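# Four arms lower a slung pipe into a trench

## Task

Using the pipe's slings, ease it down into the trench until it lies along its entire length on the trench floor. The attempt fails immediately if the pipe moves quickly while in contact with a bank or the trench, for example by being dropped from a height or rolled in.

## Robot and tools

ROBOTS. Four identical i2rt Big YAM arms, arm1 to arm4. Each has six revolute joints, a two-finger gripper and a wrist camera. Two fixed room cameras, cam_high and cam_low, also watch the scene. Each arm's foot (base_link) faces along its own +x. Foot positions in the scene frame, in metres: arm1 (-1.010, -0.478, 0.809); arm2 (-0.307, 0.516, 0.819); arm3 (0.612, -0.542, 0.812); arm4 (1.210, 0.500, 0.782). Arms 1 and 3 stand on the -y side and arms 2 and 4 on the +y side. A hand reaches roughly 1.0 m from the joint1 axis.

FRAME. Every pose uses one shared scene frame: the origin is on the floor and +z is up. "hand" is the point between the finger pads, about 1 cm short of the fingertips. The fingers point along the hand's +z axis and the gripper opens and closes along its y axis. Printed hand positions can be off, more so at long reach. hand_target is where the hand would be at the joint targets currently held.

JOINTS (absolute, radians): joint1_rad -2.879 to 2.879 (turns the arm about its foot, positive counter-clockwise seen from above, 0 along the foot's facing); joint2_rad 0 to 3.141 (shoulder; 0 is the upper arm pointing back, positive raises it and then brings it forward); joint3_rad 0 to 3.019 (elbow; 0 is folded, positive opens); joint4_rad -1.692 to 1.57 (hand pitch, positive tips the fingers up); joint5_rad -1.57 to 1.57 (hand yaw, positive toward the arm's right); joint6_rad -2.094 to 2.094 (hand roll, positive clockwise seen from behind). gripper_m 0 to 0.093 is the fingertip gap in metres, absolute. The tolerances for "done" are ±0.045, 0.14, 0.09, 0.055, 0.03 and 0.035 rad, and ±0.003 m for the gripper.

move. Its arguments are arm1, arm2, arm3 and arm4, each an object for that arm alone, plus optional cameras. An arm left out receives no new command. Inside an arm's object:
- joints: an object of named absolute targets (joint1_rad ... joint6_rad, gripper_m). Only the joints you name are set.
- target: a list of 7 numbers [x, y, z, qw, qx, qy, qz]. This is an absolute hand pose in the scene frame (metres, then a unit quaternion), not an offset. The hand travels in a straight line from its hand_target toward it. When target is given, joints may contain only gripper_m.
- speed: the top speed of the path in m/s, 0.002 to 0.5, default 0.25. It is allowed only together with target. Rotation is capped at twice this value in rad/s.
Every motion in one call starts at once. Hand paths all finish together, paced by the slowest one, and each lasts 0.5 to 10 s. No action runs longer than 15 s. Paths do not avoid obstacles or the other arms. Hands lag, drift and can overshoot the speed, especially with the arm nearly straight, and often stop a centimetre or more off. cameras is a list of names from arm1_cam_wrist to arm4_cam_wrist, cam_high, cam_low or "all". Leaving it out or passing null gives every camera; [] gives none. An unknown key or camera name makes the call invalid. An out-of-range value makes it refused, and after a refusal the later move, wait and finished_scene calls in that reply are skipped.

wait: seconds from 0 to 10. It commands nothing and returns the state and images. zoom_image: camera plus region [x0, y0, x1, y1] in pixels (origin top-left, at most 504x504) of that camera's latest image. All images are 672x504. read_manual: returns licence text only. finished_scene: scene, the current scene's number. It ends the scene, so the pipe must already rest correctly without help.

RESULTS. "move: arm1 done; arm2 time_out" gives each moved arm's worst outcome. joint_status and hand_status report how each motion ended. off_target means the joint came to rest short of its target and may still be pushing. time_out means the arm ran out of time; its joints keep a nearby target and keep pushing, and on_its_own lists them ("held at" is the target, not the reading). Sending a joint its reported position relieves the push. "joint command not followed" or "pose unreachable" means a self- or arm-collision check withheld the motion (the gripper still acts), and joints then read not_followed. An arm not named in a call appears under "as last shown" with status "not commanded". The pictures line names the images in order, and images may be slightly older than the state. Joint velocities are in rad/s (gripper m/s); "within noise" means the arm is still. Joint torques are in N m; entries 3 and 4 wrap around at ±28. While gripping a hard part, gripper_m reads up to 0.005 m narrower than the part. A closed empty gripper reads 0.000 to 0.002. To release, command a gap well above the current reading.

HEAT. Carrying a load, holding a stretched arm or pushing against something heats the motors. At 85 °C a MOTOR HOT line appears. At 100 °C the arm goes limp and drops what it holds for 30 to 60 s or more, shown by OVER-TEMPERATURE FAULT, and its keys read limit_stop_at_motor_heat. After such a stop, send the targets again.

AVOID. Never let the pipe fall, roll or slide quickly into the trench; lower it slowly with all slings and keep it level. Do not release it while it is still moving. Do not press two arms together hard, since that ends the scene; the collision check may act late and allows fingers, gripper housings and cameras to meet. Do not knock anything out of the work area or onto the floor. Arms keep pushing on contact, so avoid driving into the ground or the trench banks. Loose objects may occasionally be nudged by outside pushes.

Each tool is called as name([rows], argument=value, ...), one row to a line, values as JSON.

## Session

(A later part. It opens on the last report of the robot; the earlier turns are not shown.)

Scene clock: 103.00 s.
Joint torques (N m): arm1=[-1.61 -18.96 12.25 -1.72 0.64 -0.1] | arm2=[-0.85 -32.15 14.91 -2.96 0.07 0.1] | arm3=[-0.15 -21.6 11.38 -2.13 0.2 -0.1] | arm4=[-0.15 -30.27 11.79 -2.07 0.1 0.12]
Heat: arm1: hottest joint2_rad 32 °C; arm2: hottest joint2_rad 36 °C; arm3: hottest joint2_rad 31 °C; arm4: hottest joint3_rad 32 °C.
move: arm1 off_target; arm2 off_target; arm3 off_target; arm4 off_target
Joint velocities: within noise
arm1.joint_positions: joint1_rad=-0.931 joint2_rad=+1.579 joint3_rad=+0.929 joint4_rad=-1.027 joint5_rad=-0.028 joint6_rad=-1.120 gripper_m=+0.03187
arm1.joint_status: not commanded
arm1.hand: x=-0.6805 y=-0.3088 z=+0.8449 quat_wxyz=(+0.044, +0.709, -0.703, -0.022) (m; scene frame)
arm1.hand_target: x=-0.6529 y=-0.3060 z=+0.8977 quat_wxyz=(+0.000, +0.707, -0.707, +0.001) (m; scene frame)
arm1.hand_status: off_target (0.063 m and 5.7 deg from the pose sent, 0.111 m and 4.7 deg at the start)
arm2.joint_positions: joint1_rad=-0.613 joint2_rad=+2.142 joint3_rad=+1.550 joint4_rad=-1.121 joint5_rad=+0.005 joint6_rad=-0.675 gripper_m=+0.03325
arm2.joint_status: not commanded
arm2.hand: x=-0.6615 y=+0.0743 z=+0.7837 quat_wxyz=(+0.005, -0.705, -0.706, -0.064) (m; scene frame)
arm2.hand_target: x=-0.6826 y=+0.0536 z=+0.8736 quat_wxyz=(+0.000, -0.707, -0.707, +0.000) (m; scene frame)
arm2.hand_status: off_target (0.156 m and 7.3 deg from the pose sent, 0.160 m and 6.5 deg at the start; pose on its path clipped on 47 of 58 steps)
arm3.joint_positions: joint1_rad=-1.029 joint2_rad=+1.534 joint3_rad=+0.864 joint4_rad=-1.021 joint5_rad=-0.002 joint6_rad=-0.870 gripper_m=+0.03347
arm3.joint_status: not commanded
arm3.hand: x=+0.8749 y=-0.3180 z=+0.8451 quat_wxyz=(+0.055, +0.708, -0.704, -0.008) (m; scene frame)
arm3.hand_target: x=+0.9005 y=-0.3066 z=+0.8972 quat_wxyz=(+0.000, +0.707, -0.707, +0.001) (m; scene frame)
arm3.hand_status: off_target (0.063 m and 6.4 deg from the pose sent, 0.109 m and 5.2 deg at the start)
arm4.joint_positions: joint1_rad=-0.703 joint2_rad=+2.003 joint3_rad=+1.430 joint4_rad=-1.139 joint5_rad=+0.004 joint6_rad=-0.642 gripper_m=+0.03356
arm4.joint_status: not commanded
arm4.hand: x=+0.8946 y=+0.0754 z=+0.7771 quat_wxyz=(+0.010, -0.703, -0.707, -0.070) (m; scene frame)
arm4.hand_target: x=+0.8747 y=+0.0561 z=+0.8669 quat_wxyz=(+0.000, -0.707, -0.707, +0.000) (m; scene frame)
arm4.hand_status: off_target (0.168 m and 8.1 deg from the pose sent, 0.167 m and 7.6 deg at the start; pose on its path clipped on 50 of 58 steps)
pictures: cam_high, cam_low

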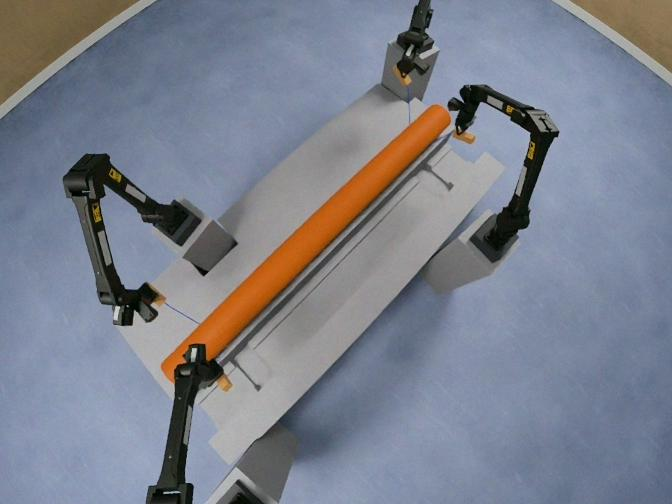

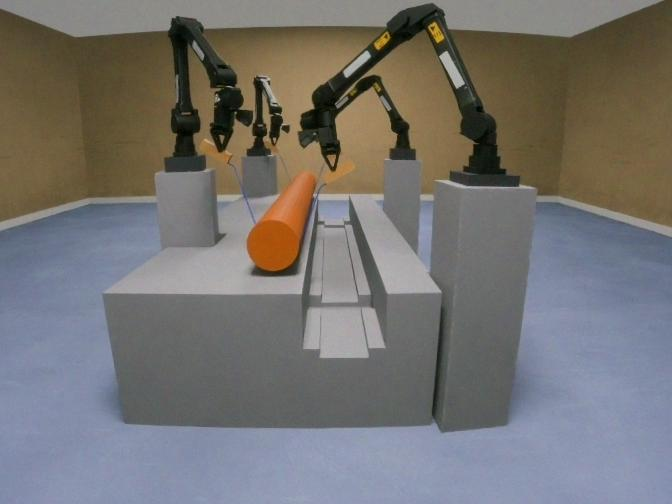

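move(arm2={"joints":{"joint2_rad":1.94}}, arm4={"joints":{"joint2_rad":1.80}}, cameras=["cam_low","cam_high"])

zoom_image(camera="cam_low", region=[150, 100, 400, 300])

Scene clock: 111.37 s.
Joint torques (N m): arm1=[-2.14 -19.08 12.34 -1.39 0.54 -0.14] | arm2=[-0.85 -31.21 15.31 -2.29 0.1 0.1] | arm3=[-0.15 -21.71 11.4 -1.95 0.16 -0.1] | arm4=[-0.15 -29.04 12.15 -1.72 0.13 0.13]
Heat: arm1: hottest joint2_rad 33 °C; arm2: hottest joint2_rad 39 °C; arm3: hottest joint2_rad 31 °C; arm4: hottest joint3_rad 33 °C.
move: arm2 done; arm4 done
Joint velocities: within noise
arm1.joint_positions: joint1_rad=-0.931 joint2_rad=+1.579 joint3_rad=+0.929 joint4_rad=-1.035 joint5_rad=-0.027 joint6_rad=-1.120 gripper_m=+0.03187
arm1.joint_status: not commanded
arm1.hand: x=-0.6822 y=-0.3098 z=+0.8453 quat_wxyz=(+0.048, +0.709, -0.703, -0.023) (m; scene frame)
arm1.hand_target: x=-0.6528 y=-0.3060 z=+0.8977 quat_wxyz=(+0.000, +0.707, -0.707, +0.001) (m; scene frame)
arm1.hand_status: not commanded
arm2.joint_positions: joint1_rad=-0.613 joint2_rad=+2.049 joint3_rad=+1.550 joint4_rad=-1.136 joint5_rad=+0.004 joint6_rad=-0.674 gripper_m=+0.03325
arm2.joint_status: all done
arm2.hand: x=-0.6675 y=+0.0670 z=+0.8352 quat_wxyz=(+0.000, -0.707, -0.707, -0.025) (m; scene frame)
arm2.hand_target: x=-0.6856 y=+0.0504 z=+0.9221 quat_wxyz=(-0.004, -0.707, -0.706, +0.042) (m; scene frame)
arm2.hand_status: not commanded
arm3: as last shown
arm3.joint_positions: joint1_rad=-1.029 joint2_rad=+1.534 joint3_rad=+0.864 joint4_rad=-1.028 joint5_rad=-0.001 joint6_rad=-0.870 gripper_m=+0.03347
arm3.hand: x=+0.8737 y=-0.3193 z=+0.8453 quat_wxyz=(+0.059, +0.708, -0.703, -0.008) (m; scene frame)
arm4.joint_positions: joint1_rad=-0.702 joint2_rad=+1.920 joint3_rad=+1.430 joint4_rad=-1.146 joint5_rad=+0.003 joint6_rad=-0.642 gripper_m=+0.03356
arm4.joint_status: all done
arm4.hand: x=+0.8900 y=+0.0691 z=+0.8196 quat_wxyz=(+0.004, -0.705, -0.709, -0.033) (m; scene frame)
arm4.hand_target: x=+0.8734 y=+0.0546 z=+0.9074 quat_wxyz=(-0.005, -0.707, -0.706, +0.038) (m; scene frame)
arm4.hand_status: not commanded
pictures: cam_high, cam_low

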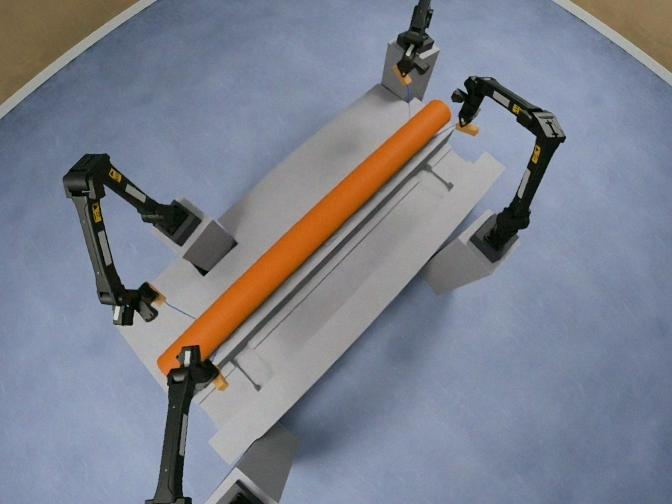

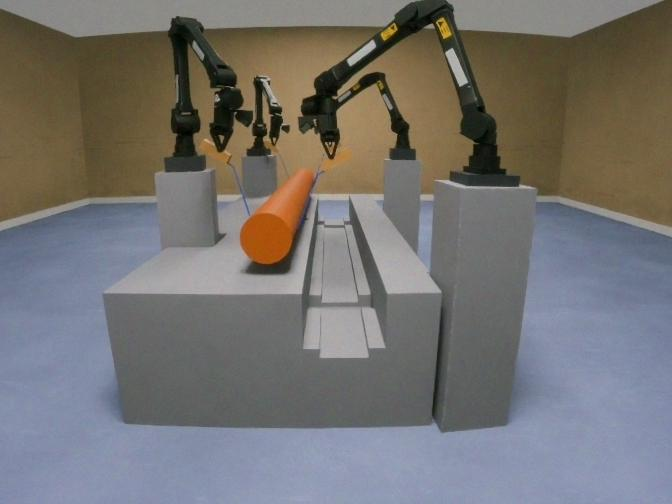

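Scaled by 2.016.

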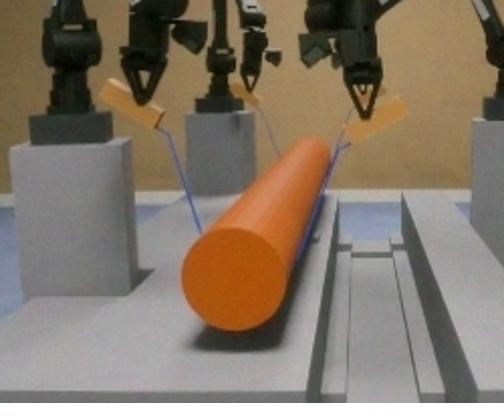

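move(arm1={"target":[-0.653,-0.206,0.905,0,0.7071,-0.7071,0],"speed":0.05}, arm2={"target":[-0.69,0.15,0.922,0,0.7071,0.7071,0],"speed":0.05}, arm3={"target":[0.90,-0.207,0.905,0,0.7071,-0.7071,0],"speed":0.05}, arm4={"target":[0.87,0.155,0.912,0,0.7071,0.7071,0],"speed":0.05}, cameras=["cam_low","cam_high"])

zoom_image(camera="cam_low", region=[150, 100, 400, 300])

Scene clock: 121.20 s.
Joint torques (N m): arm1=[-1.9 -17.9 13.55 -1.58 0.48 0.09] | arm2=[-3.14 -29.92 11 -2.55 0.1 -0.03] | arm3=[0.44 -22.71 12.21 -2.1 0.07 0.01] | arm4=[-1.49 -27.87 8.92 -1.87 0.22 -0.12]
Heat: arm1: hottest joint3_rad 34 °C; arm2: hottest joint2_rad 41 °C; arm3: hottest joint3_rad 34 °C; arm4: hottest joint3_rad 34 °C.
move: arm1 off_target; arm2 off_target; arm3 off_target; arm4 off_target
Joint velocities: within noise
arm1.joint_positions: joint1_rad=-0.736 joint2_rad=+1.649 joint3_rad=+1.069 joint4_rad=-1.068 joint5_rad=-0.028 joint6_rad=-0.931 gripper_m=+0.03187
arm1.joint_status: not commanded
arm1.hand: x=-0.6815 y=-0.2182 z=+0.8592 quat_wxyz=(+0.035, +0.712, -0.701, -0.011) (m; scene frame)
arm1.hand_target: x=-0.6554 y=-0.2077 z=+0.9044 quat_wxyz=(-0.001, +0.707, -0.707, +0.000) (m; scene frame)
arm1.hand_status: off_target (0.055 m and 4.3 deg from the pose sent, 0.123 m and 6.1 deg at the start)
arm2.joint_positions: joint1_rad=-0.707 joint2_rad=+1.934 joint3_rad=+1.397 joint4_rad=-1.143 joint5_rad=+0.007 joint6_rad=-0.785 gripper_m=+0.03325
arm2.joint_status: not commanded
arm2.hand: x=-0.6703 y=+0.1428 z=+0.8472 quat_wxyz=(-0.001, -0.700, -0.713, -0.048) (m; scene frame)
arm2.hand_target: x=-0.6878 y=+0.1508 z=+0.9169 quat_wxyz=(+0.001, -0.707, -0.707, +0.000) (m; scene frame)
arm2.hand_status: off_target (0.078 m and 5.6 deg from the pose sent, 0.122 m and 2.8 deg at the start)
arm3.joint_positions: joint1_rad=-0.863 joint2_rad=+1.668 joint3_rad=+1.053 joint4_rad=-1.064 joint5_rad=-0.001 joint6_rad=-0.706 gripper_m=+0.03347
arm3.joint_status: not commanded
arm3.hand: x=+0.8764 y=-0.2276 z=+0.8520 quat_wxyz=(+0.049, +0.709, -0.703, +0.002) (m; scene frame)
arm3.hand_target: x=+0.8979 y=-0.2094 z=+0.9039 quat_wxyz=(-0.001, +0.707, -0.707, +0.000) (m; scene frame)
arm3.hand_status: off_target (0.062 m and 5.7 deg from the pose sent, 0.130 m and 6.8 deg at the start)
arm4.joint_positions: joint1_rad=-0.812 joint2_rad=+1.792 joint3_rad=+1.277 joint4_rad=-1.166 joint5_rad=+0.003 joint6_rad=-0.748 gripper_m=+0.03356
arm4.joint_status: not commanded
arm4.hand: x=+0.8852 y=+0.1503 z=+0.8343 quat_wxyz=(+0.001, -0.705, -0.707, -0.055) (m; scene frame)
arm4.hand_target: x=+0.8722 y=+0.1560 z=+0.9057 quat_wxyz=(+0.001, -0.707, -0.707, +0.000) (m; scene frame)
arm4.hand_status: off_target (0.079 m and 6.3 deg from the pose sent, 0.128 m and 3.8 deg at the start)
pictures: cam_high, cam_low

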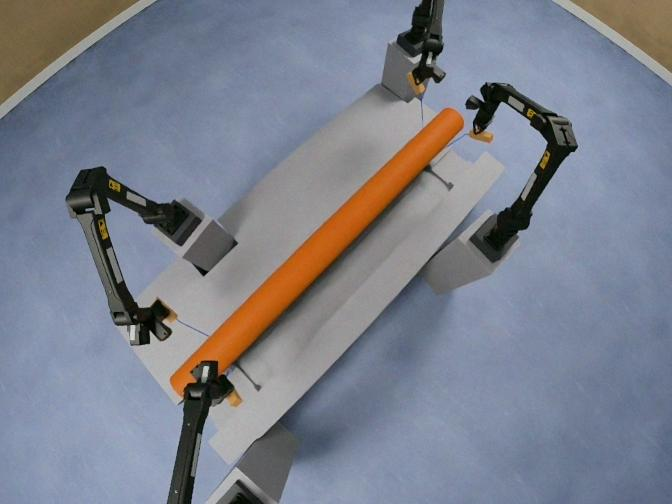

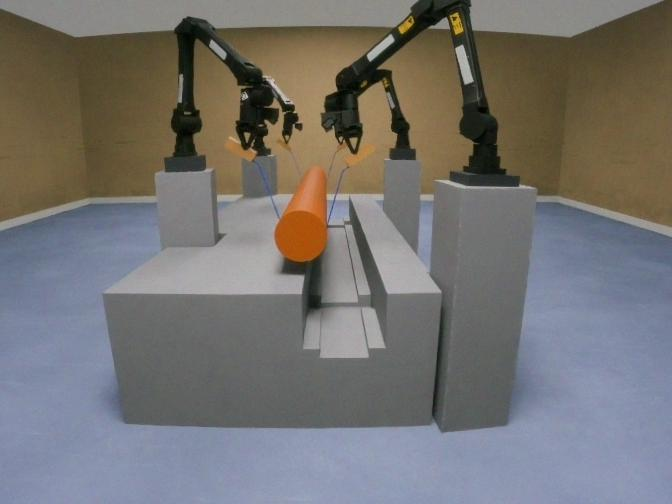

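Scaled by 2.016.

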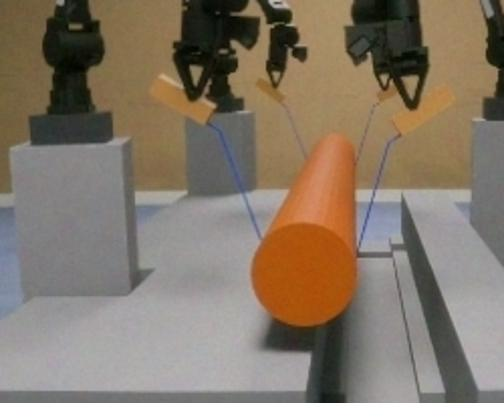

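move(arm1={"target":[-0.653,-0.065,0.915,0,0.7071,-0.7071,0],"speed":0.05}, arm2={"target":[-0.69,0.287,0.922,0,0.7071,0.7071,0],"speed":0.05}, arm3={"target":[0.895,-0.065,0.92,0,0.7071,-0.7071,0],"speed":0.05}, arm4={"target":[0.87,0.287,0.915,0,0.7071,0.7071,0],"speed":0.05}, cameras=["cam_low","cam_high"])

zoom_image(camera="cam_low", region=[190, 120, 440, 370])

Scene clock: 127.87 s.
Joint torques (N m): arm1=[-1.96 -23.47 14.34 -1.81 0.51 0.04] | arm2=[-3.25 -23.53 10.96 -1.39 0.21 -0.08] | arm3=[0.73 -30.27 12.96 -2.32 -0.01 0.02] | arm4=[-1.67 -21.54 9.22 -1.17 0.17 -0.13]
Heat: arm1: hottest joint3_rad 36 °C; arm2: hottest joint2_rad 41 °C; arm3: hottest joint3_rad 35 °C; arm4: hottest joint3_rad 34 °C.
move: arm1 off_target; arm2 off_target; arm3 off_target; arm4 off_target
Joint velocities: within noise
arm1.joint_positions: joint1_rad=-0.527 joint2_rad=+1.881 joint3_rad=+1.385 joint4_rad=-1.165 joint5_rad=-0.028 joint6_rad=-0.724 gripper_m=+0.03187
arm1.joint_status: not commanded
arm1.hand: x=-0.6799 y=-0.0823 z=+0.8536 quat_wxyz=(+0.044, +0.712, -0.700, -0.003) (m; scene frame)
arm1.hand_target: x=-0.6559 y=-0.0682 z=+0.9143 quat_wxyz=(-0.001, +0.707, -0.707, +0.000) (m; scene frame)
arm1.hand_status: off_target (0.069 m and 5.2 deg from the pose sent, 0.165 m and 4.3 deg at the start)
arm2.joint_positions: joint1_rad=-0.925 joint2_rad=+1.703 joint3_rad=+1.136 joint4_rad=-1.115 joint5_rad=+0.008 joint6_rad=-1.005 gripper_m=+0.03325
arm2.joint_status: not commanded
arm2.hand: x=-0.6699 y=+0.2789 z=+0.8716 quat_wxyz=(-0.013, -0.699, -0.713, -0.048) (m; scene frame)
arm2.hand_target: x=-0.6882 y=+0.2873 z=+0.9194 quat_wxyz=(+0.001, -0.707, -0.707, +0.000) (m; scene frame)
arm2.hand_status: off_target (0.055 m and 5.8 deg from the pose sent, 0.164 m and 5.6 deg at the start)
arm3.joint_positions: joint1_rad=-0.692 joint2_rad=+1.941 joint3_rad=+1.429 joint4_rad=-1.189 joint5_rad=-0.001 joint6_rad=-0.534 gripper_m=+0.03347
arm3.joint_status: not commanded
arm3.hand: x=+0.8749 y=-0.0905 z=+0.8451 quat_wxyz=(+0.059, +0.708, -0.703, +0.013) (m; scene frame)
arm3.hand_target: x=+0.8923 y=-0.0695 z=+0.9184 quat_wxyz=(-0.001, +0.707, -0.707, +0.000) (m; scene frame)
arm3.hand_status: off_target (0.082 m and 6.9 deg from the pose sent, 0.177 m and 5.7 deg at the start)
arm4.joint_positions: joint1_rad=-1.042 joint2_rad=+1.554 joint3_rad=+1.043 joint4_rad=-1.166 joint5_rad=+0.003 joint6_rad=-0.980 gripper_m=+0.03356
arm4.joint_status: not commanded
arm4.hand: x=+0.8852 y=+0.2822 z=+0.8601 quat_wxyz=(-0.011, -0.705, -0.707, -0.053) (m; scene frame)
arm4.hand_target: x=+0.8719 y=+0.2873 z=+0.9114 quat_wxyz=(+0.001, -0.707, -0.707, +0.000) (m; scene frame)
arm4.hand_status: off_target (0.057 m and 6.2 deg from the pose sent, 0.159 m and 6.3 deg at the start)
pictures: cam_high, cam_low

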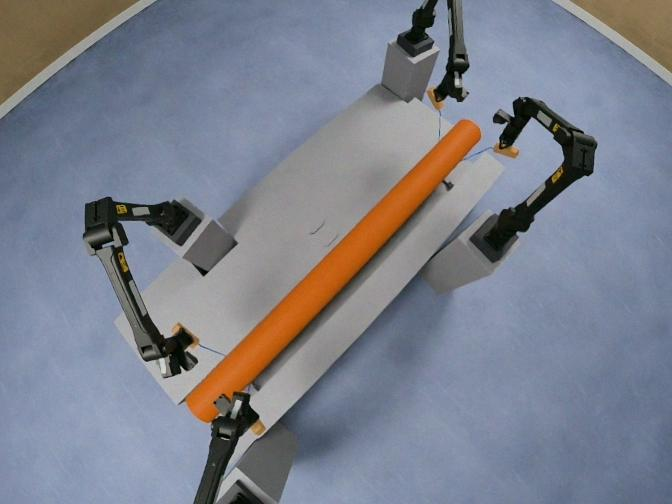

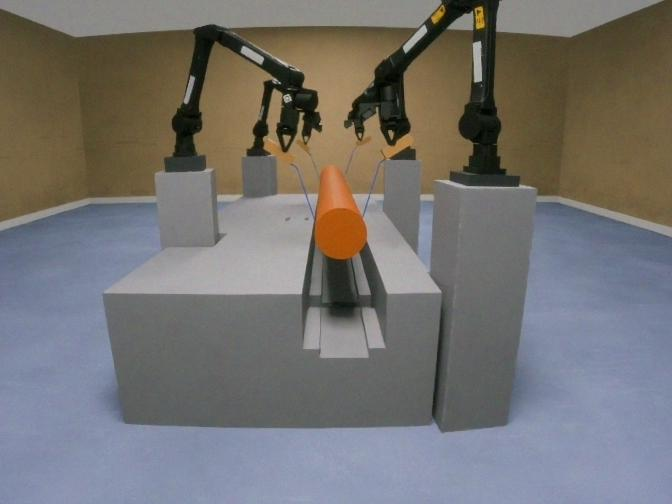

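Scaled by 2.016.

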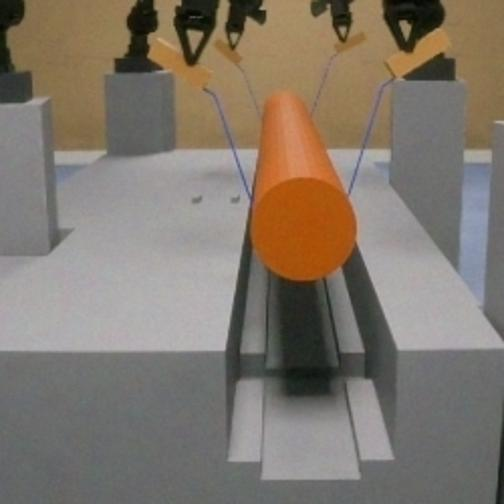

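move(arm1={"target":[-0.655,-0.068,0.765,0,0.7071,-0.7071,0],"speed":0.05}, arm2={"target":[-0.688,0.287,0.765,0,0.7071,0.7071,0],"speed":0.05}, arm3={"target":[0.892,-0.064,0.772,0,0.7071,-0.7071,0],"speed":0.05}, arm4={"target":[0.871,0.29,0.765,0,0.7071,0.7071,0],"speed":0.05}, cameras=["cam_low","cam_high"])

zoom_image(camera="cam_low", region=[190, 120, 440, 370])

Scene clock: 135.43 s.
Joint torques (N m): arm1=[-1.38 -24.23 7.83 -0.32 0.43 0.06] | arm2=[-3.6 -21.3 7.24 -1.05 0.22 0.01] | arm3=[0.91 -30.68 7.09 -0.94 -0.01 0.04] | arm4=[-1.79 -19.08 6.22 -0.54 0.18 -0.1]
Heat: arm1: hottest joint3_rad 38 °C; arm2: hottest joint2_rad 41 °C; arm3: hottest joint3_rad 35 °C; arm4: hottest joint3_rad 34 °C.
move: arm1 off_target; arm2 off_target; arm3 off_target; arm4 off_target
Joint velocities: within noise
arm1.joint_positions: joint1_rad=-0.527 joint2_rad=+2.077 joint3_rad=+1.313 joint4_rad=-0.866 joint5_rad=-0.027 joint6_rad=-0.722 gripper_m=+0.03187
arm1.joint_status: not commanded
arm1.hand: x=-0.6718 y=-0.0756 z=+0.7289 quat_wxyz=(+0.029, +0.713, -0.701, -0.003) (m; scene frame)
arm1.hand_target: x=-0.6556 y=-0.0686 z=+0.7641 quat_wxyz=(+0.000, +0.707, -0.707, +0.000) (m; scene frame)
arm1.hand_status: off_target (0.041 m and 3.5 deg from the pose sent, 0.093 m and 5.2 deg at the start)
arm2.joint_positions: joint1_rad=-0.926 joint2_rad=+1.922 joint3_rad=+0.995 joint4_rad=-0.714 joint5_rad=+0.006 joint6_rad=-1.012 gripper_m=+0.03325
arm2.joint_status: not commanded
arm2.hand: x=-0.6650 y=+0.2803 z=+0.7360 quat_wxyz=(-0.010, -0.698, -0.716, -0.028) (m; scene frame)
arm2.hand_target: x=-0.6873 y=+0.2872 z=+0.7639 quat_wxyz=(+0.001, -0.707, -0.707, +0.000) (m; scene frame)
arm2.hand_status: off_target (0.038 m and 3.7 deg from the pose sent, 0.109 m and 5.8 deg at the start)
arm3.joint_positions: joint1_rad=-0.690 joint2_rad=+2.128 joint3_rad=+1.355 joint4_rad=-0.893 joint5_rad=-0.001 joint6_rad=-0.530 gripper_m=+0.03347
arm3.joint_status: not commanded
arm3.hand: x=+0.8783 y=-0.0830 z=+0.7218 quat_wxyz=(+0.041, +0.708, -0.705, +0.009) (m; scene frame)
arm3.hand_target: x=+0.8913 y=-0.0654 z=+0.7705 quat_wxyz=(+0.000, +0.707, -0.707, +0.000) (m; scene frame)
arm3.hand_status: off_target (0.055 m and 4.8 deg from the pose sent, 0.080 m and 6.9 deg at the start)
arm4.joint_positions: joint1_rad=-1.049 joint2_rad=+1.747 joint3_rad=+0.866 joint4_rad=-0.761 joint5_rad=+0.002 joint6_rad=-0.991 gripper_m=+0.03357
arm4.joint_status: not commanded
arm4.hand: x=+0.8929 y=+0.2892 z=+0.7327 quat_wxyz=(-0.009, -0.704, -0.709, -0.036) (m; scene frame)
arm4.hand_target: x=+0.8718 y=+0.2902 z=+0.7635 quat_wxyz=(+0.001, -0.707, -0.707, +0.000) (m; scene frame)
arm4.hand_status: off_target (0.039 m and 4.3 deg from the pose sent, 0.096 m and 6.2 deg at the start)
pictures: cam_high, cam_low

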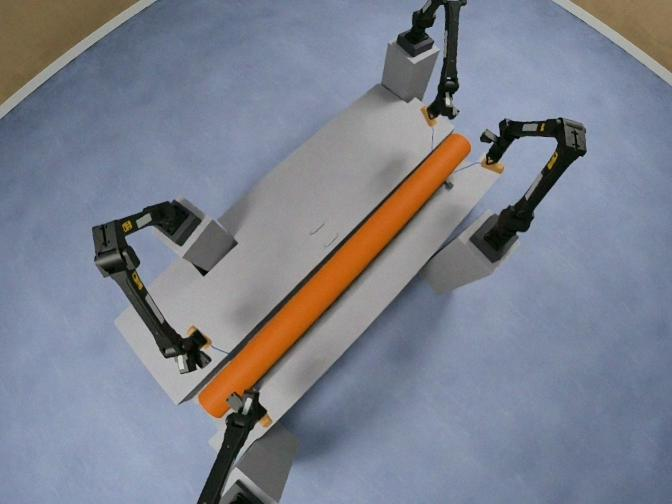

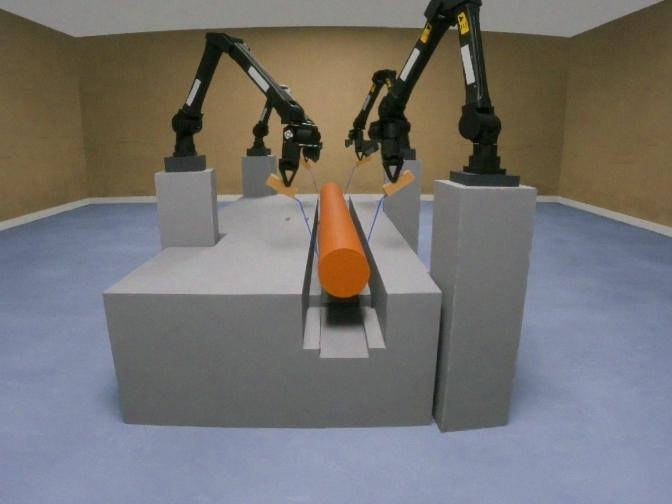

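Scaled by 2.016.

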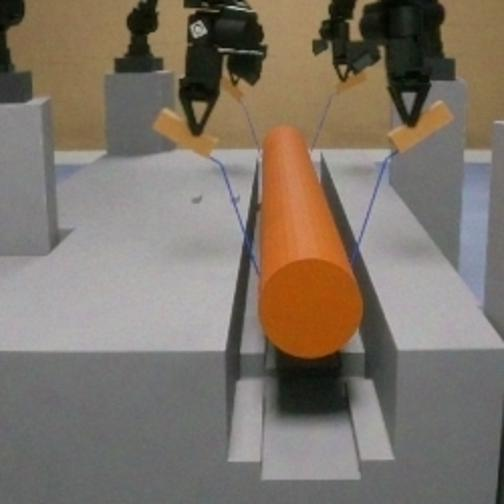

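move(arm1={"target":[-0.655,-0.070,0.625,0,0.7071,-0.7071,0],"speed":0.04}, arm2={"target":[-0.688,0.283,0.622,0,0.7071,0.7071,0],"speed":0.04}, arm3={"target":[0.892,-0.064,0.638,0,0.7071,-0.7071,0],"speed":0.04}, arm4={"target":[0.871,0.285,0.625,0,0.7071,0.7071,0],"speed":0.04})

zoom_image(camera="cam_low", region=[190, 120, 440, 370])

Scene clock: 142.40 s.
Joint torques (N m): arm1=[-1.79 -23.3 6.13 -0.27 0.56 0.05] | arm2=[-3.02 -21.48 5.75 -0.9 0.19 0.03] | arm3=[0.79 -29.39 6.24 -0.84 -0.01 0.03] | arm4=[-1.14 -19.96 3.69 -0.51 0.27 0.01]
Heat: arm1: hottest joint3_rad 38 °C; arm2: hottest joint2_rad 41 °C; arm3: hottest joint3_rad 34 °C; arm4: hottest joint3_rad 34 °C.
move: arm1 off_target; arm2 off_target; arm3 off_target; arm4 off_target
Joint velocities: within noise
arm1.joint_positions: joint1_rad=-0.518 joint2_rad=+2.315 joint3_rad=+1.305 joint4_rad=-0.589 joint5_rad=-0.031 joint6_rad=-0.721 gripper_m=+0.03187
arm1.joint_status: not commanded
arm1.hand: x=-0.6747 y=-0.0745 z=+0.6037 quat_wxyz=(+0.014, +0.715, -0.699, -0.006) (m; scene frame)
arm1.hand_target: x=-0.6552 y=-0.0704 z=+0.6248 quat_wxyz=(+0.000, +0.707, -0.707, +0.000) (m; scene frame)
arm1.hand_status: off_target (0.029 m and 2.2 deg from the pose sent, 0.105 m and 3.5 deg at the start)
arm2.joint_positions: joint1_rad=-0.929 joint2_rad=+2.248 joint3_rad=+1.002 joint4_rad=-0.395 joint5_rad=+0.007 joint6_rad=-1.012 gripper_m=+0.03325
arm2.joint_status: not commanded
arm2.hand: x=-0.6566 y=+0.2852 z=+0.5997 quat_wxyz=(-0.010, -0.699, -0.715, -0.028) (m; scene frame)
arm2.hand_target: x=-0.6872 y=+0.2835 z=+0.6218 quat_wxyz=(+0.001, -0.707, -0.707, +0.000) (m; scene frame)
arm2.hand_status: off_target (0.039 m and 3.7 deg from the pose sent, 0.116 m and 3.8 deg at the start)
arm3.joint_positions: joint1_rad=-0.690 joint2_rad=+2.348 joint3_rad=+1.343 joint4_rad=-0.642 joint5_rad=-0.001 joint6_rad=-0.529 gripper_m=+0.03347
arm3.joint_status: not commanded
arm3.hand: x=+0.8743 y=-0.0889 z=+0.6025 quat_wxyz=(+0.032, +0.708, -0.705, +0.007) (m; scene frame)
arm3.hand_target: x=+0.8914 y=-0.0650 z=+0.6378 quat_wxyz=(+0.000, +0.707, -0.707, +0.000) (m; scene frame)
arm3.hand_status: off_target (0.047 m and 3.8 deg from the pose sent, 0.087 m and 4.8 deg at the start)
arm4.joint_positions: joint1_rad=-1.049 joint2_rad=+2.093 joint3_rad=+0.846 joint4_rad=-0.384 joint5_rad=-0.002 joint6_rad=-0.991 gripper_m=+0.03357
arm4.joint_status: not commanded
arm4.hand: x=+0.8975 y=+0.2909 z=+0.5982 quat_wxyz=(-0.009, -0.704, -0.710, -0.030) (m; scene frame)
arm4.hand_target: x=+0.8717 y=+0.2855 z=+0.6240 quat_wxyz=(+0.000, -0.707, -0.707, +0.000) (m; scene frame)
arm4.hand_status: off_target (0.038 m and 3.7 deg from the pose sent, 0.110 m and 4.3 deg at the start)
pictures: arm1_cam_wrist, arm2_cam_wrist, arm3_cam_wrist, arm4_cam_wrist, cam_high, cam_low

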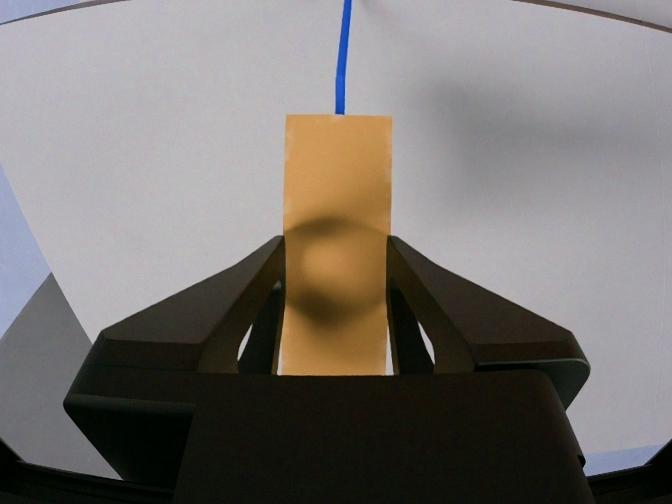

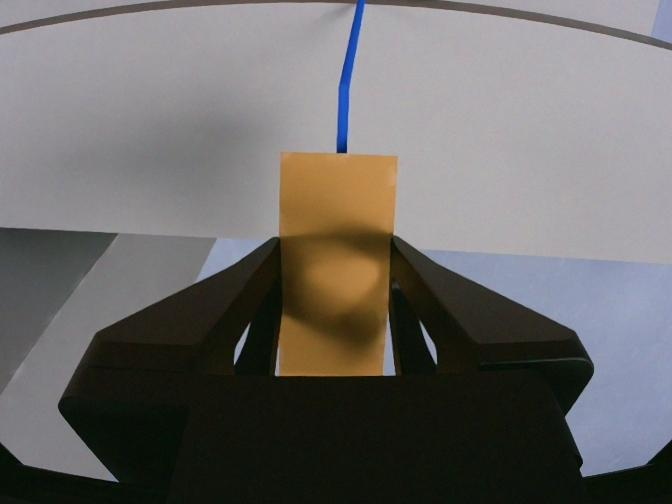

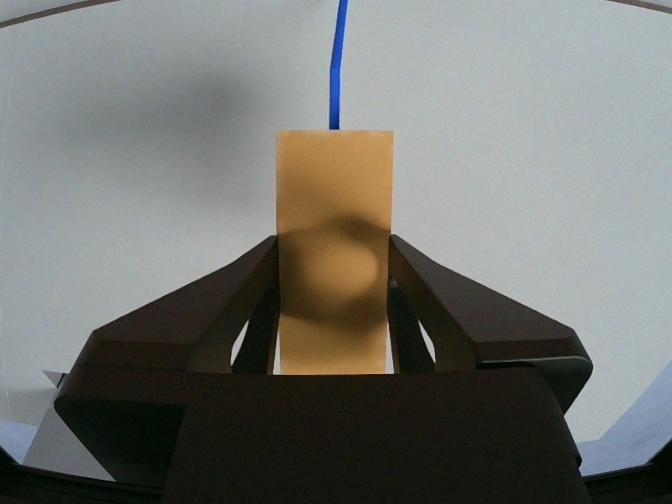

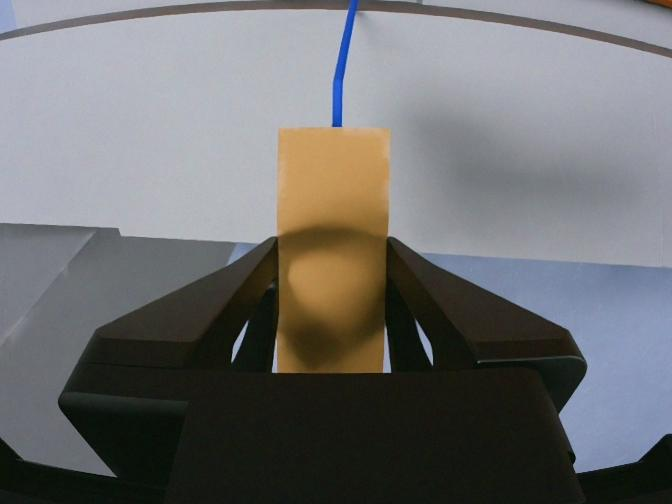

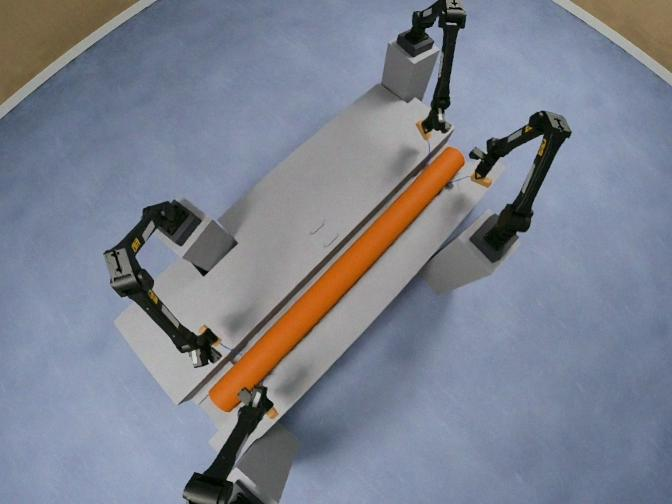

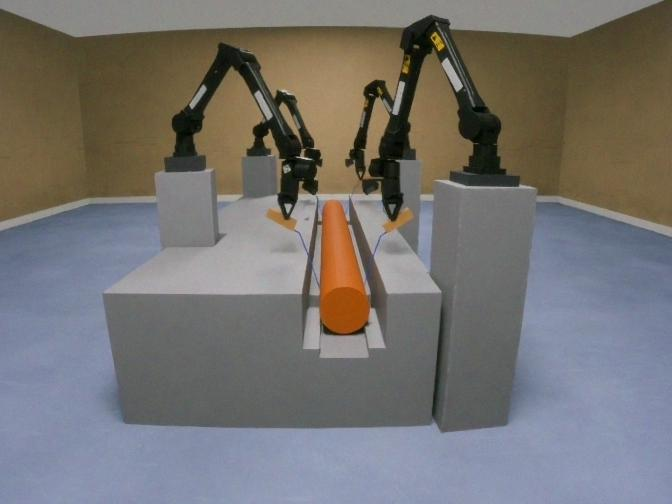

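Scaled by 2.016.

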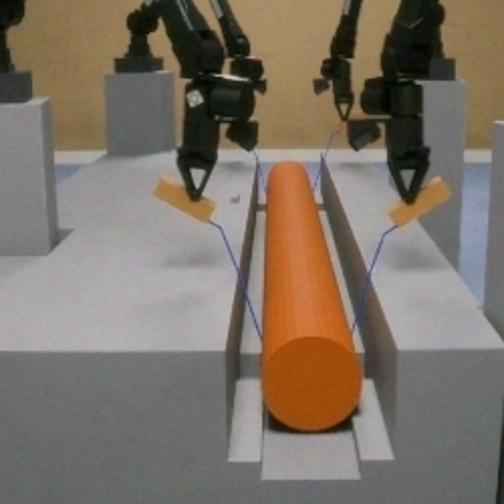

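move(arm1={"target":[-0.66,-0.078,0.565,0,0.7071,-0.7071,0],"speed":0.03}, arm2={"target":[-0.688,0.29,0.562,0,0.7071,0.7071,0],"speed":0.03}, arm3={"target":[0.892,-0.072,0.578,0,0.7071,-0.7071,0],"speed":0.03}, arm4={"target":[0.871,0.29,0.565,0,0.7071,0.7071,0],"speed":0.03}, cameras=["cam_low"])

zoom_image(camera="cam_low", region=[190, 120, 440, 370])

Scene clock: 147.97 s.
Joint torques (N m): arm1=[-0.73 -18.08 6.05 0.98 0.03 0.02] | arm2=[-1.73 -17.26 5.11 0.02 -0.07 0.04] | arm3=[0.5 -23.41 6.12 0.35 -0.04 -0.06] | arm4=[-0.38 -14.62 3.7 0.64 0.11 -0.01]
Heat: arm1: hottest joint3_rad 37 °C; arm2: hottest joint2_rad 40 °C; arm3: hottest joint2_rad 34 °C; arm4: hottest joint3_rad 34 °C.
move: arm1 off_target; arm2 off_target; arm3 off_target; arm4 off_target
Joint velocities: within noise
arm1.joint_positions: joint1_rad=-0.531 joint2_rad=+2.375 joint3_rad=+1.308 joint4_rad=-0.518 joint5_rad=-0.019 joint6_rad=-0.720 gripper_m=+0.03187
arm1.joint_status: not commanded
arm1.hand: x=-0.6690 y=-0.0818 z=+0.5739 quat_wxyz=(+0.006, +0.711, -0.703, -0.001) (m; scene frame)
arm1.hand_target: x=-0.6603 y=-0.0783 z=+0.5653 quat_wxyz=(+0.000, +0.707, -0.707, +0.000) (m; scene frame)
arm1.hand_status: off_target (0.013 m and 1.0 deg from the pose sent, 0.042 m and 2.2 deg at the start)
arm2.joint_positions: joint1_rad=-0.960 joint2_rad=+2.347 joint3_rad=+1.040 joint4_rad=-0.304 joint5_rad=+0.012 joint6_rad=-1.030 gripper_m=+0.03325
arm2.joint_status: not commanded
arm2.hand: x=-0.6711 y=+0.2921 z=+0.5624 quat_wxyz=(-0.004, -0.704, -0.710, -0.015) (m; scene frame)
arm2.hand_target: x=-0.6877 y=+0.2902 z=+0.5624 quat_wxyz=(+0.000, -0.707, -0.707, +0.000) (m; scene frame)
arm2.hand_status: off_target (0.017 m and 1.8 deg from the pose sent, 0.049 m and 3.7 deg at the start)
arm3.joint_positions: joint1_rad=-0.692 joint2_rad=+2.395 joint3_rad=+1.357 joint4_rad=-0.566 joint5_rad=-0.001 joint6_rad=-0.529 gripper_m=+0.03347
arm3.joint_status: not commanded
arm3.hand: x=+0.8806 y=-0.0807 z=+0.5801 quat_wxyz=(+0.011, +0.708, -0.706, +0.002) (m; scene frame)
arm3.hand_target: x=+0.8920 y=-0.0723 z=+0.5784 quat_wxyz=(+0.000, +0.707, -0.707, +0.000) (m; scene frame)
arm3.hand_status: off_target (0.014 m and 1.3 deg from the pose sent, 0.035 m and 3.8 deg at the start)
arm4.joint_positions: joint1_rad=-1.071 joint2_rad=+2.193 joint3_rad=+0.865 joint4_rad=-0.277 joint5_rad=+0.002 joint6_rad=-1.002 gripper_m=+0.03357
arm4.joint_status: not commanded
arm4.hand: x=+0.8882 y=+0.2956 z=+0.5634 quat_wxyz=(-0.005, -0.708, -0.706, -0.017) (m; scene frame)
arm4.hand_target: x=+0.8713 y=+0.2902 z=+0.5655 quat_wxyz=(+0.000, -0.707, -0.707, +0.000) (m; scene frame)
arm4.hand_status: off_target (0.018 m and 2.1 deg from the pose sent, 0.042 m and 3.7 deg at the start)
pictures: cam_low

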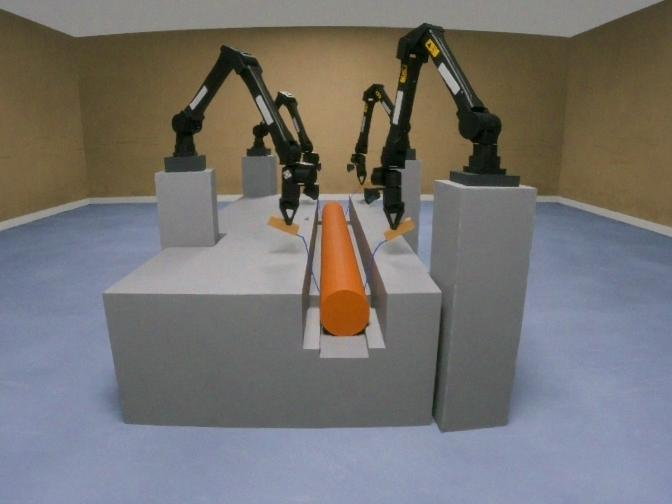

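Scaled by 2.016.

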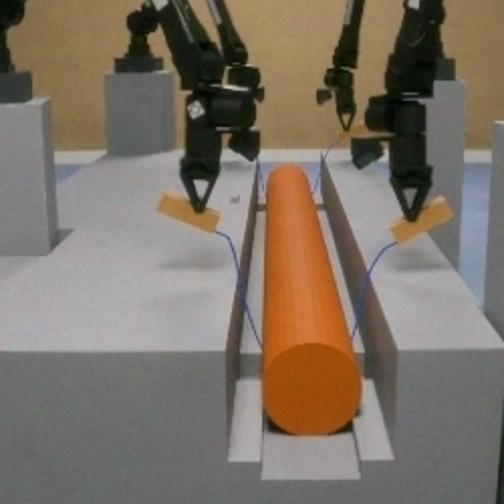

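move(arm1={"target":[-0.663,-0.13,0.482,0,0.7071,-0.7071,0],"speed":0.06}, arm2={"target":[-0.695,0.29,0.486,0,0.7071,0.7071,0],"speed":0.06}, arm3={"target":[0.889,-0.13,0.485,0,0.7071,-0.7071,0],"speed":0.06}, arm4={"target":[0.870,0.29,0.488,0,0.7071,0.7071,0],"speed":0.06})

zoom_image(camera="cam_low", region=[190, 120, 440, 370])

Scene clock: 153.87 s.
Joint torques (N m): arm1=[-1.26 -17.03 3.08 1.33 0.02 -0.02] | arm2=[-1.2 -14.68 6.01 0.75 -0.13 0.15] | arm3=[-0.03 -20.01 3.1 0.91 0.02 0.02] | arm4=[1.26 -13.04 3.89 1.37 -0.38 0.09]
Heat: arm1: hottest joint3_rad 36 °C; arm2: hottest joint2_rad 40 °C; arm3: hottest joint2_rad 34 °C; arm4: hottest joint3_rad 33 °C.
move: arm1 off_target; arm2 off_target; arm3 off_target; arm4 off_target
Joint velocities: within noise
arm1.joint_positions: joint1_rad=-0.591 joint2_rad=+2.516 joint3_rad=+1.295 joint4_rad=-0.331 joint5_rad=-0.018 joint6_rad=-0.773 gripper_m=+0.03187
arm1.joint_status: not commanded
arm1.hand: x=-0.6574 y=-0.1173 z=+0.5028 quat_wxyz=(-0.011, +0.709, -0.706, -0.001) (m; scene frame)
arm1.hand_target: x=-0.6637 y=-0.1304 z=+0.4830 quat_wxyz=(+0.000, +0.707, -0.707, +0.000) (m; scene frame)
arm1.hand_status: off_target (0.025 m and 1.3 deg from the pose sent, 0.104 m and 0.9 deg at the start)
arm2.joint_positions: joint1_rad=-0.978 joint2_rad=+2.512 joint3_rad=+1.134 joint4_rad=-0.234 joint5_rad=+0.014 joint6_rad=-1.052 gripper_m=+0.03325
arm2.joint_status: not commanded
arm2.hand: x=-0.6807 y=+0.2946 z=+0.5020 quat_wxyz=(-0.004, -0.703, -0.711, -0.015) (m; scene frame)
arm2.hand_target: x=-0.6942 y=+0.2906 z=+0.4871 quat_wxyz=(+0.000, -0.707, -0.707, +0.000) (m; scene frame)
arm2.hand_status: off_target (0.022 m and 1.9 deg from the pose sent, 0.080 m and 1.8 deg at the start)
arm3.joint_positions: joint1_rad=-0.743 joint2_rad=+2.529 joint3_rad=+1.311 joint4_rad=-0.345 joint5_rad=-0.002 joint6_rad=-0.591 gripper_m=+0.03347
arm3.joint_status: not commanded
arm3.hand: x=+0.8887 y=-0.1165 z=+0.5055 quat_wxyz=(-0.008, +0.712, -0.702, -0.004) (m; scene frame)
arm3.hand_target: x=+0.8884 y=-0.1305 z=+0.4860 quat_wxyz=(+0.000, +0.707, -0.707, +0.000) (m; scene frame)
arm3.hand_status: off_target (0.025 m and 1.3 deg from the pose sent, 0.107 m and 1.3 deg at the start)
arm4.joint_positions: joint1_rad=-1.097 joint2_rad=+2.385 joint3_rad=+0.932 joint4_rad=-0.163 joint5_rad=+0.015 joint6_rad=-1.013 gripper_m=+0.03357
arm4.joint_status: not commanded
arm4.hand: x=+0.8854 y=+0.3073 z=+0.4972 quat_wxyz=(+0.000, -0.713, -0.701, -0.024) (m; scene frame)
arm4.hand_target: x=+0.8707 y=+0.2904 z=+0.4893 quat_wxyz=(+0.000, -0.707, -0.707, +0.000) (m; scene frame)
arm4.hand_status: off_target (0.025 m and 2.9 deg from the pose sent, 0.078 m and 2.1 deg at the start)
pictures: arm1_cam_wrist, arm2_cam_wrist, arm3_cam_wrist, arm4_cam_wrist, cam_high, cam_low

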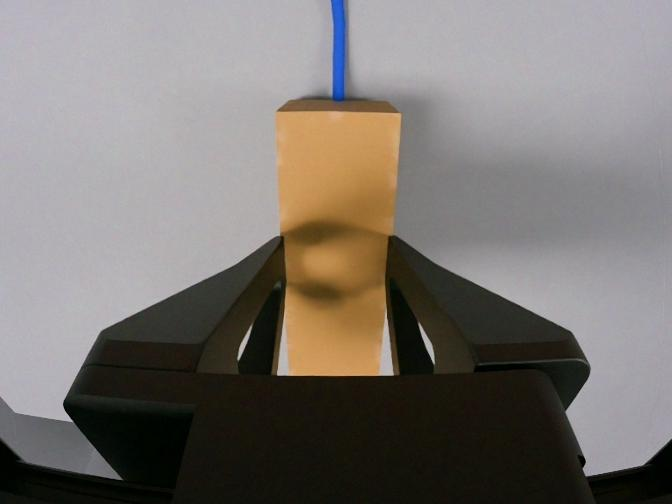

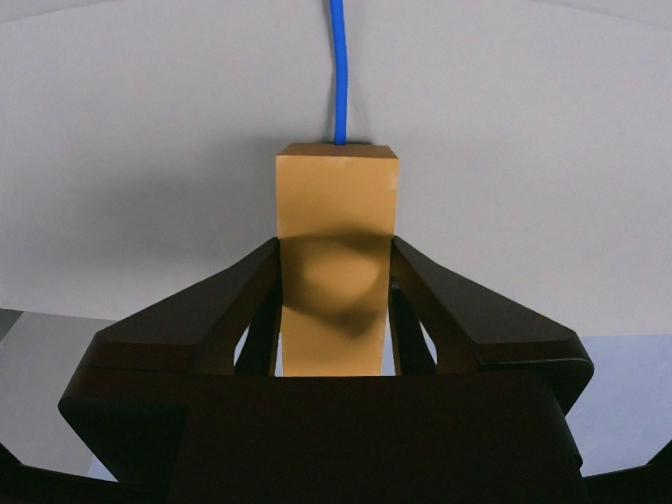

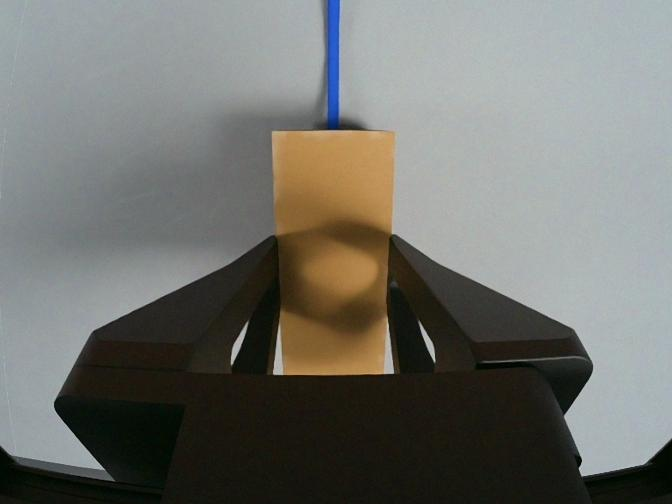

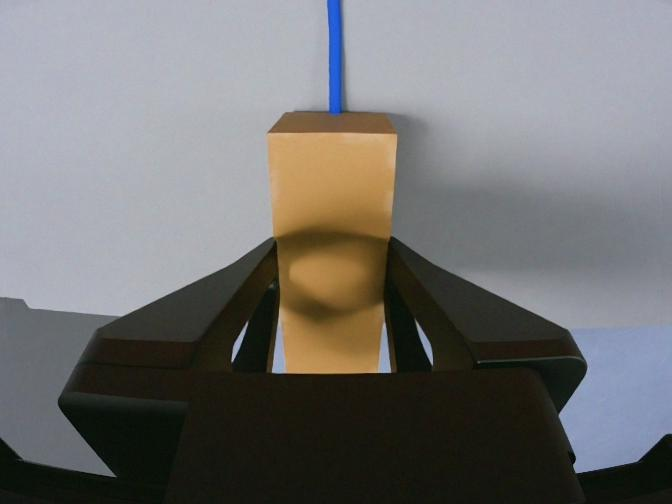

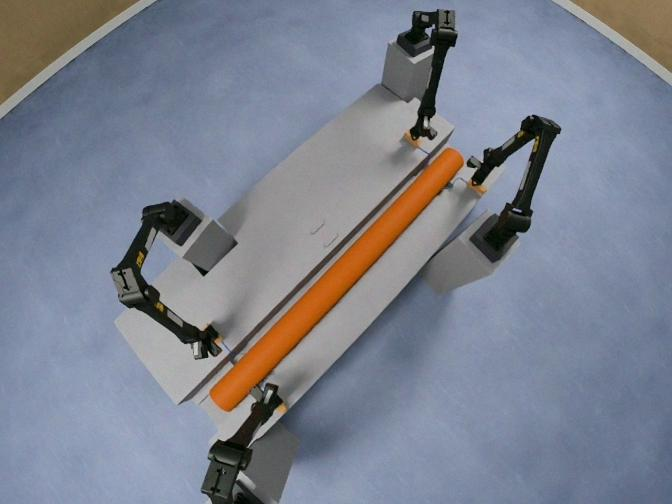

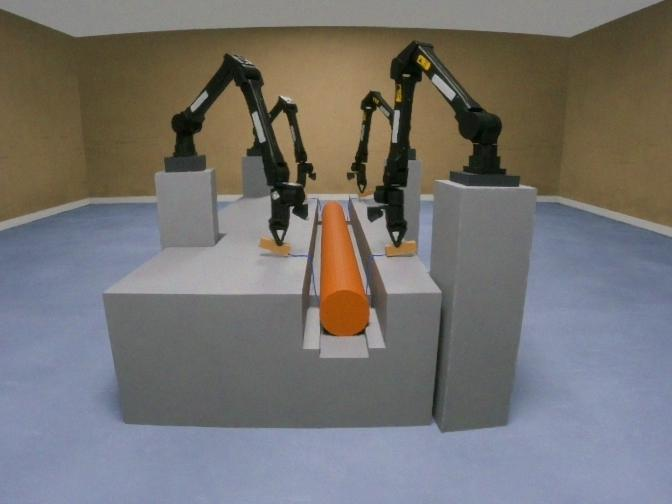

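Scaled by 2.016.

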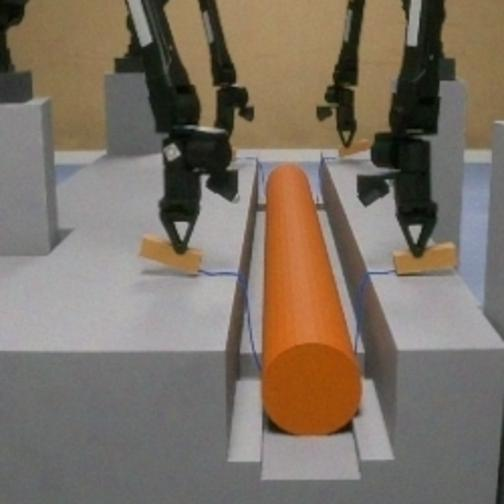

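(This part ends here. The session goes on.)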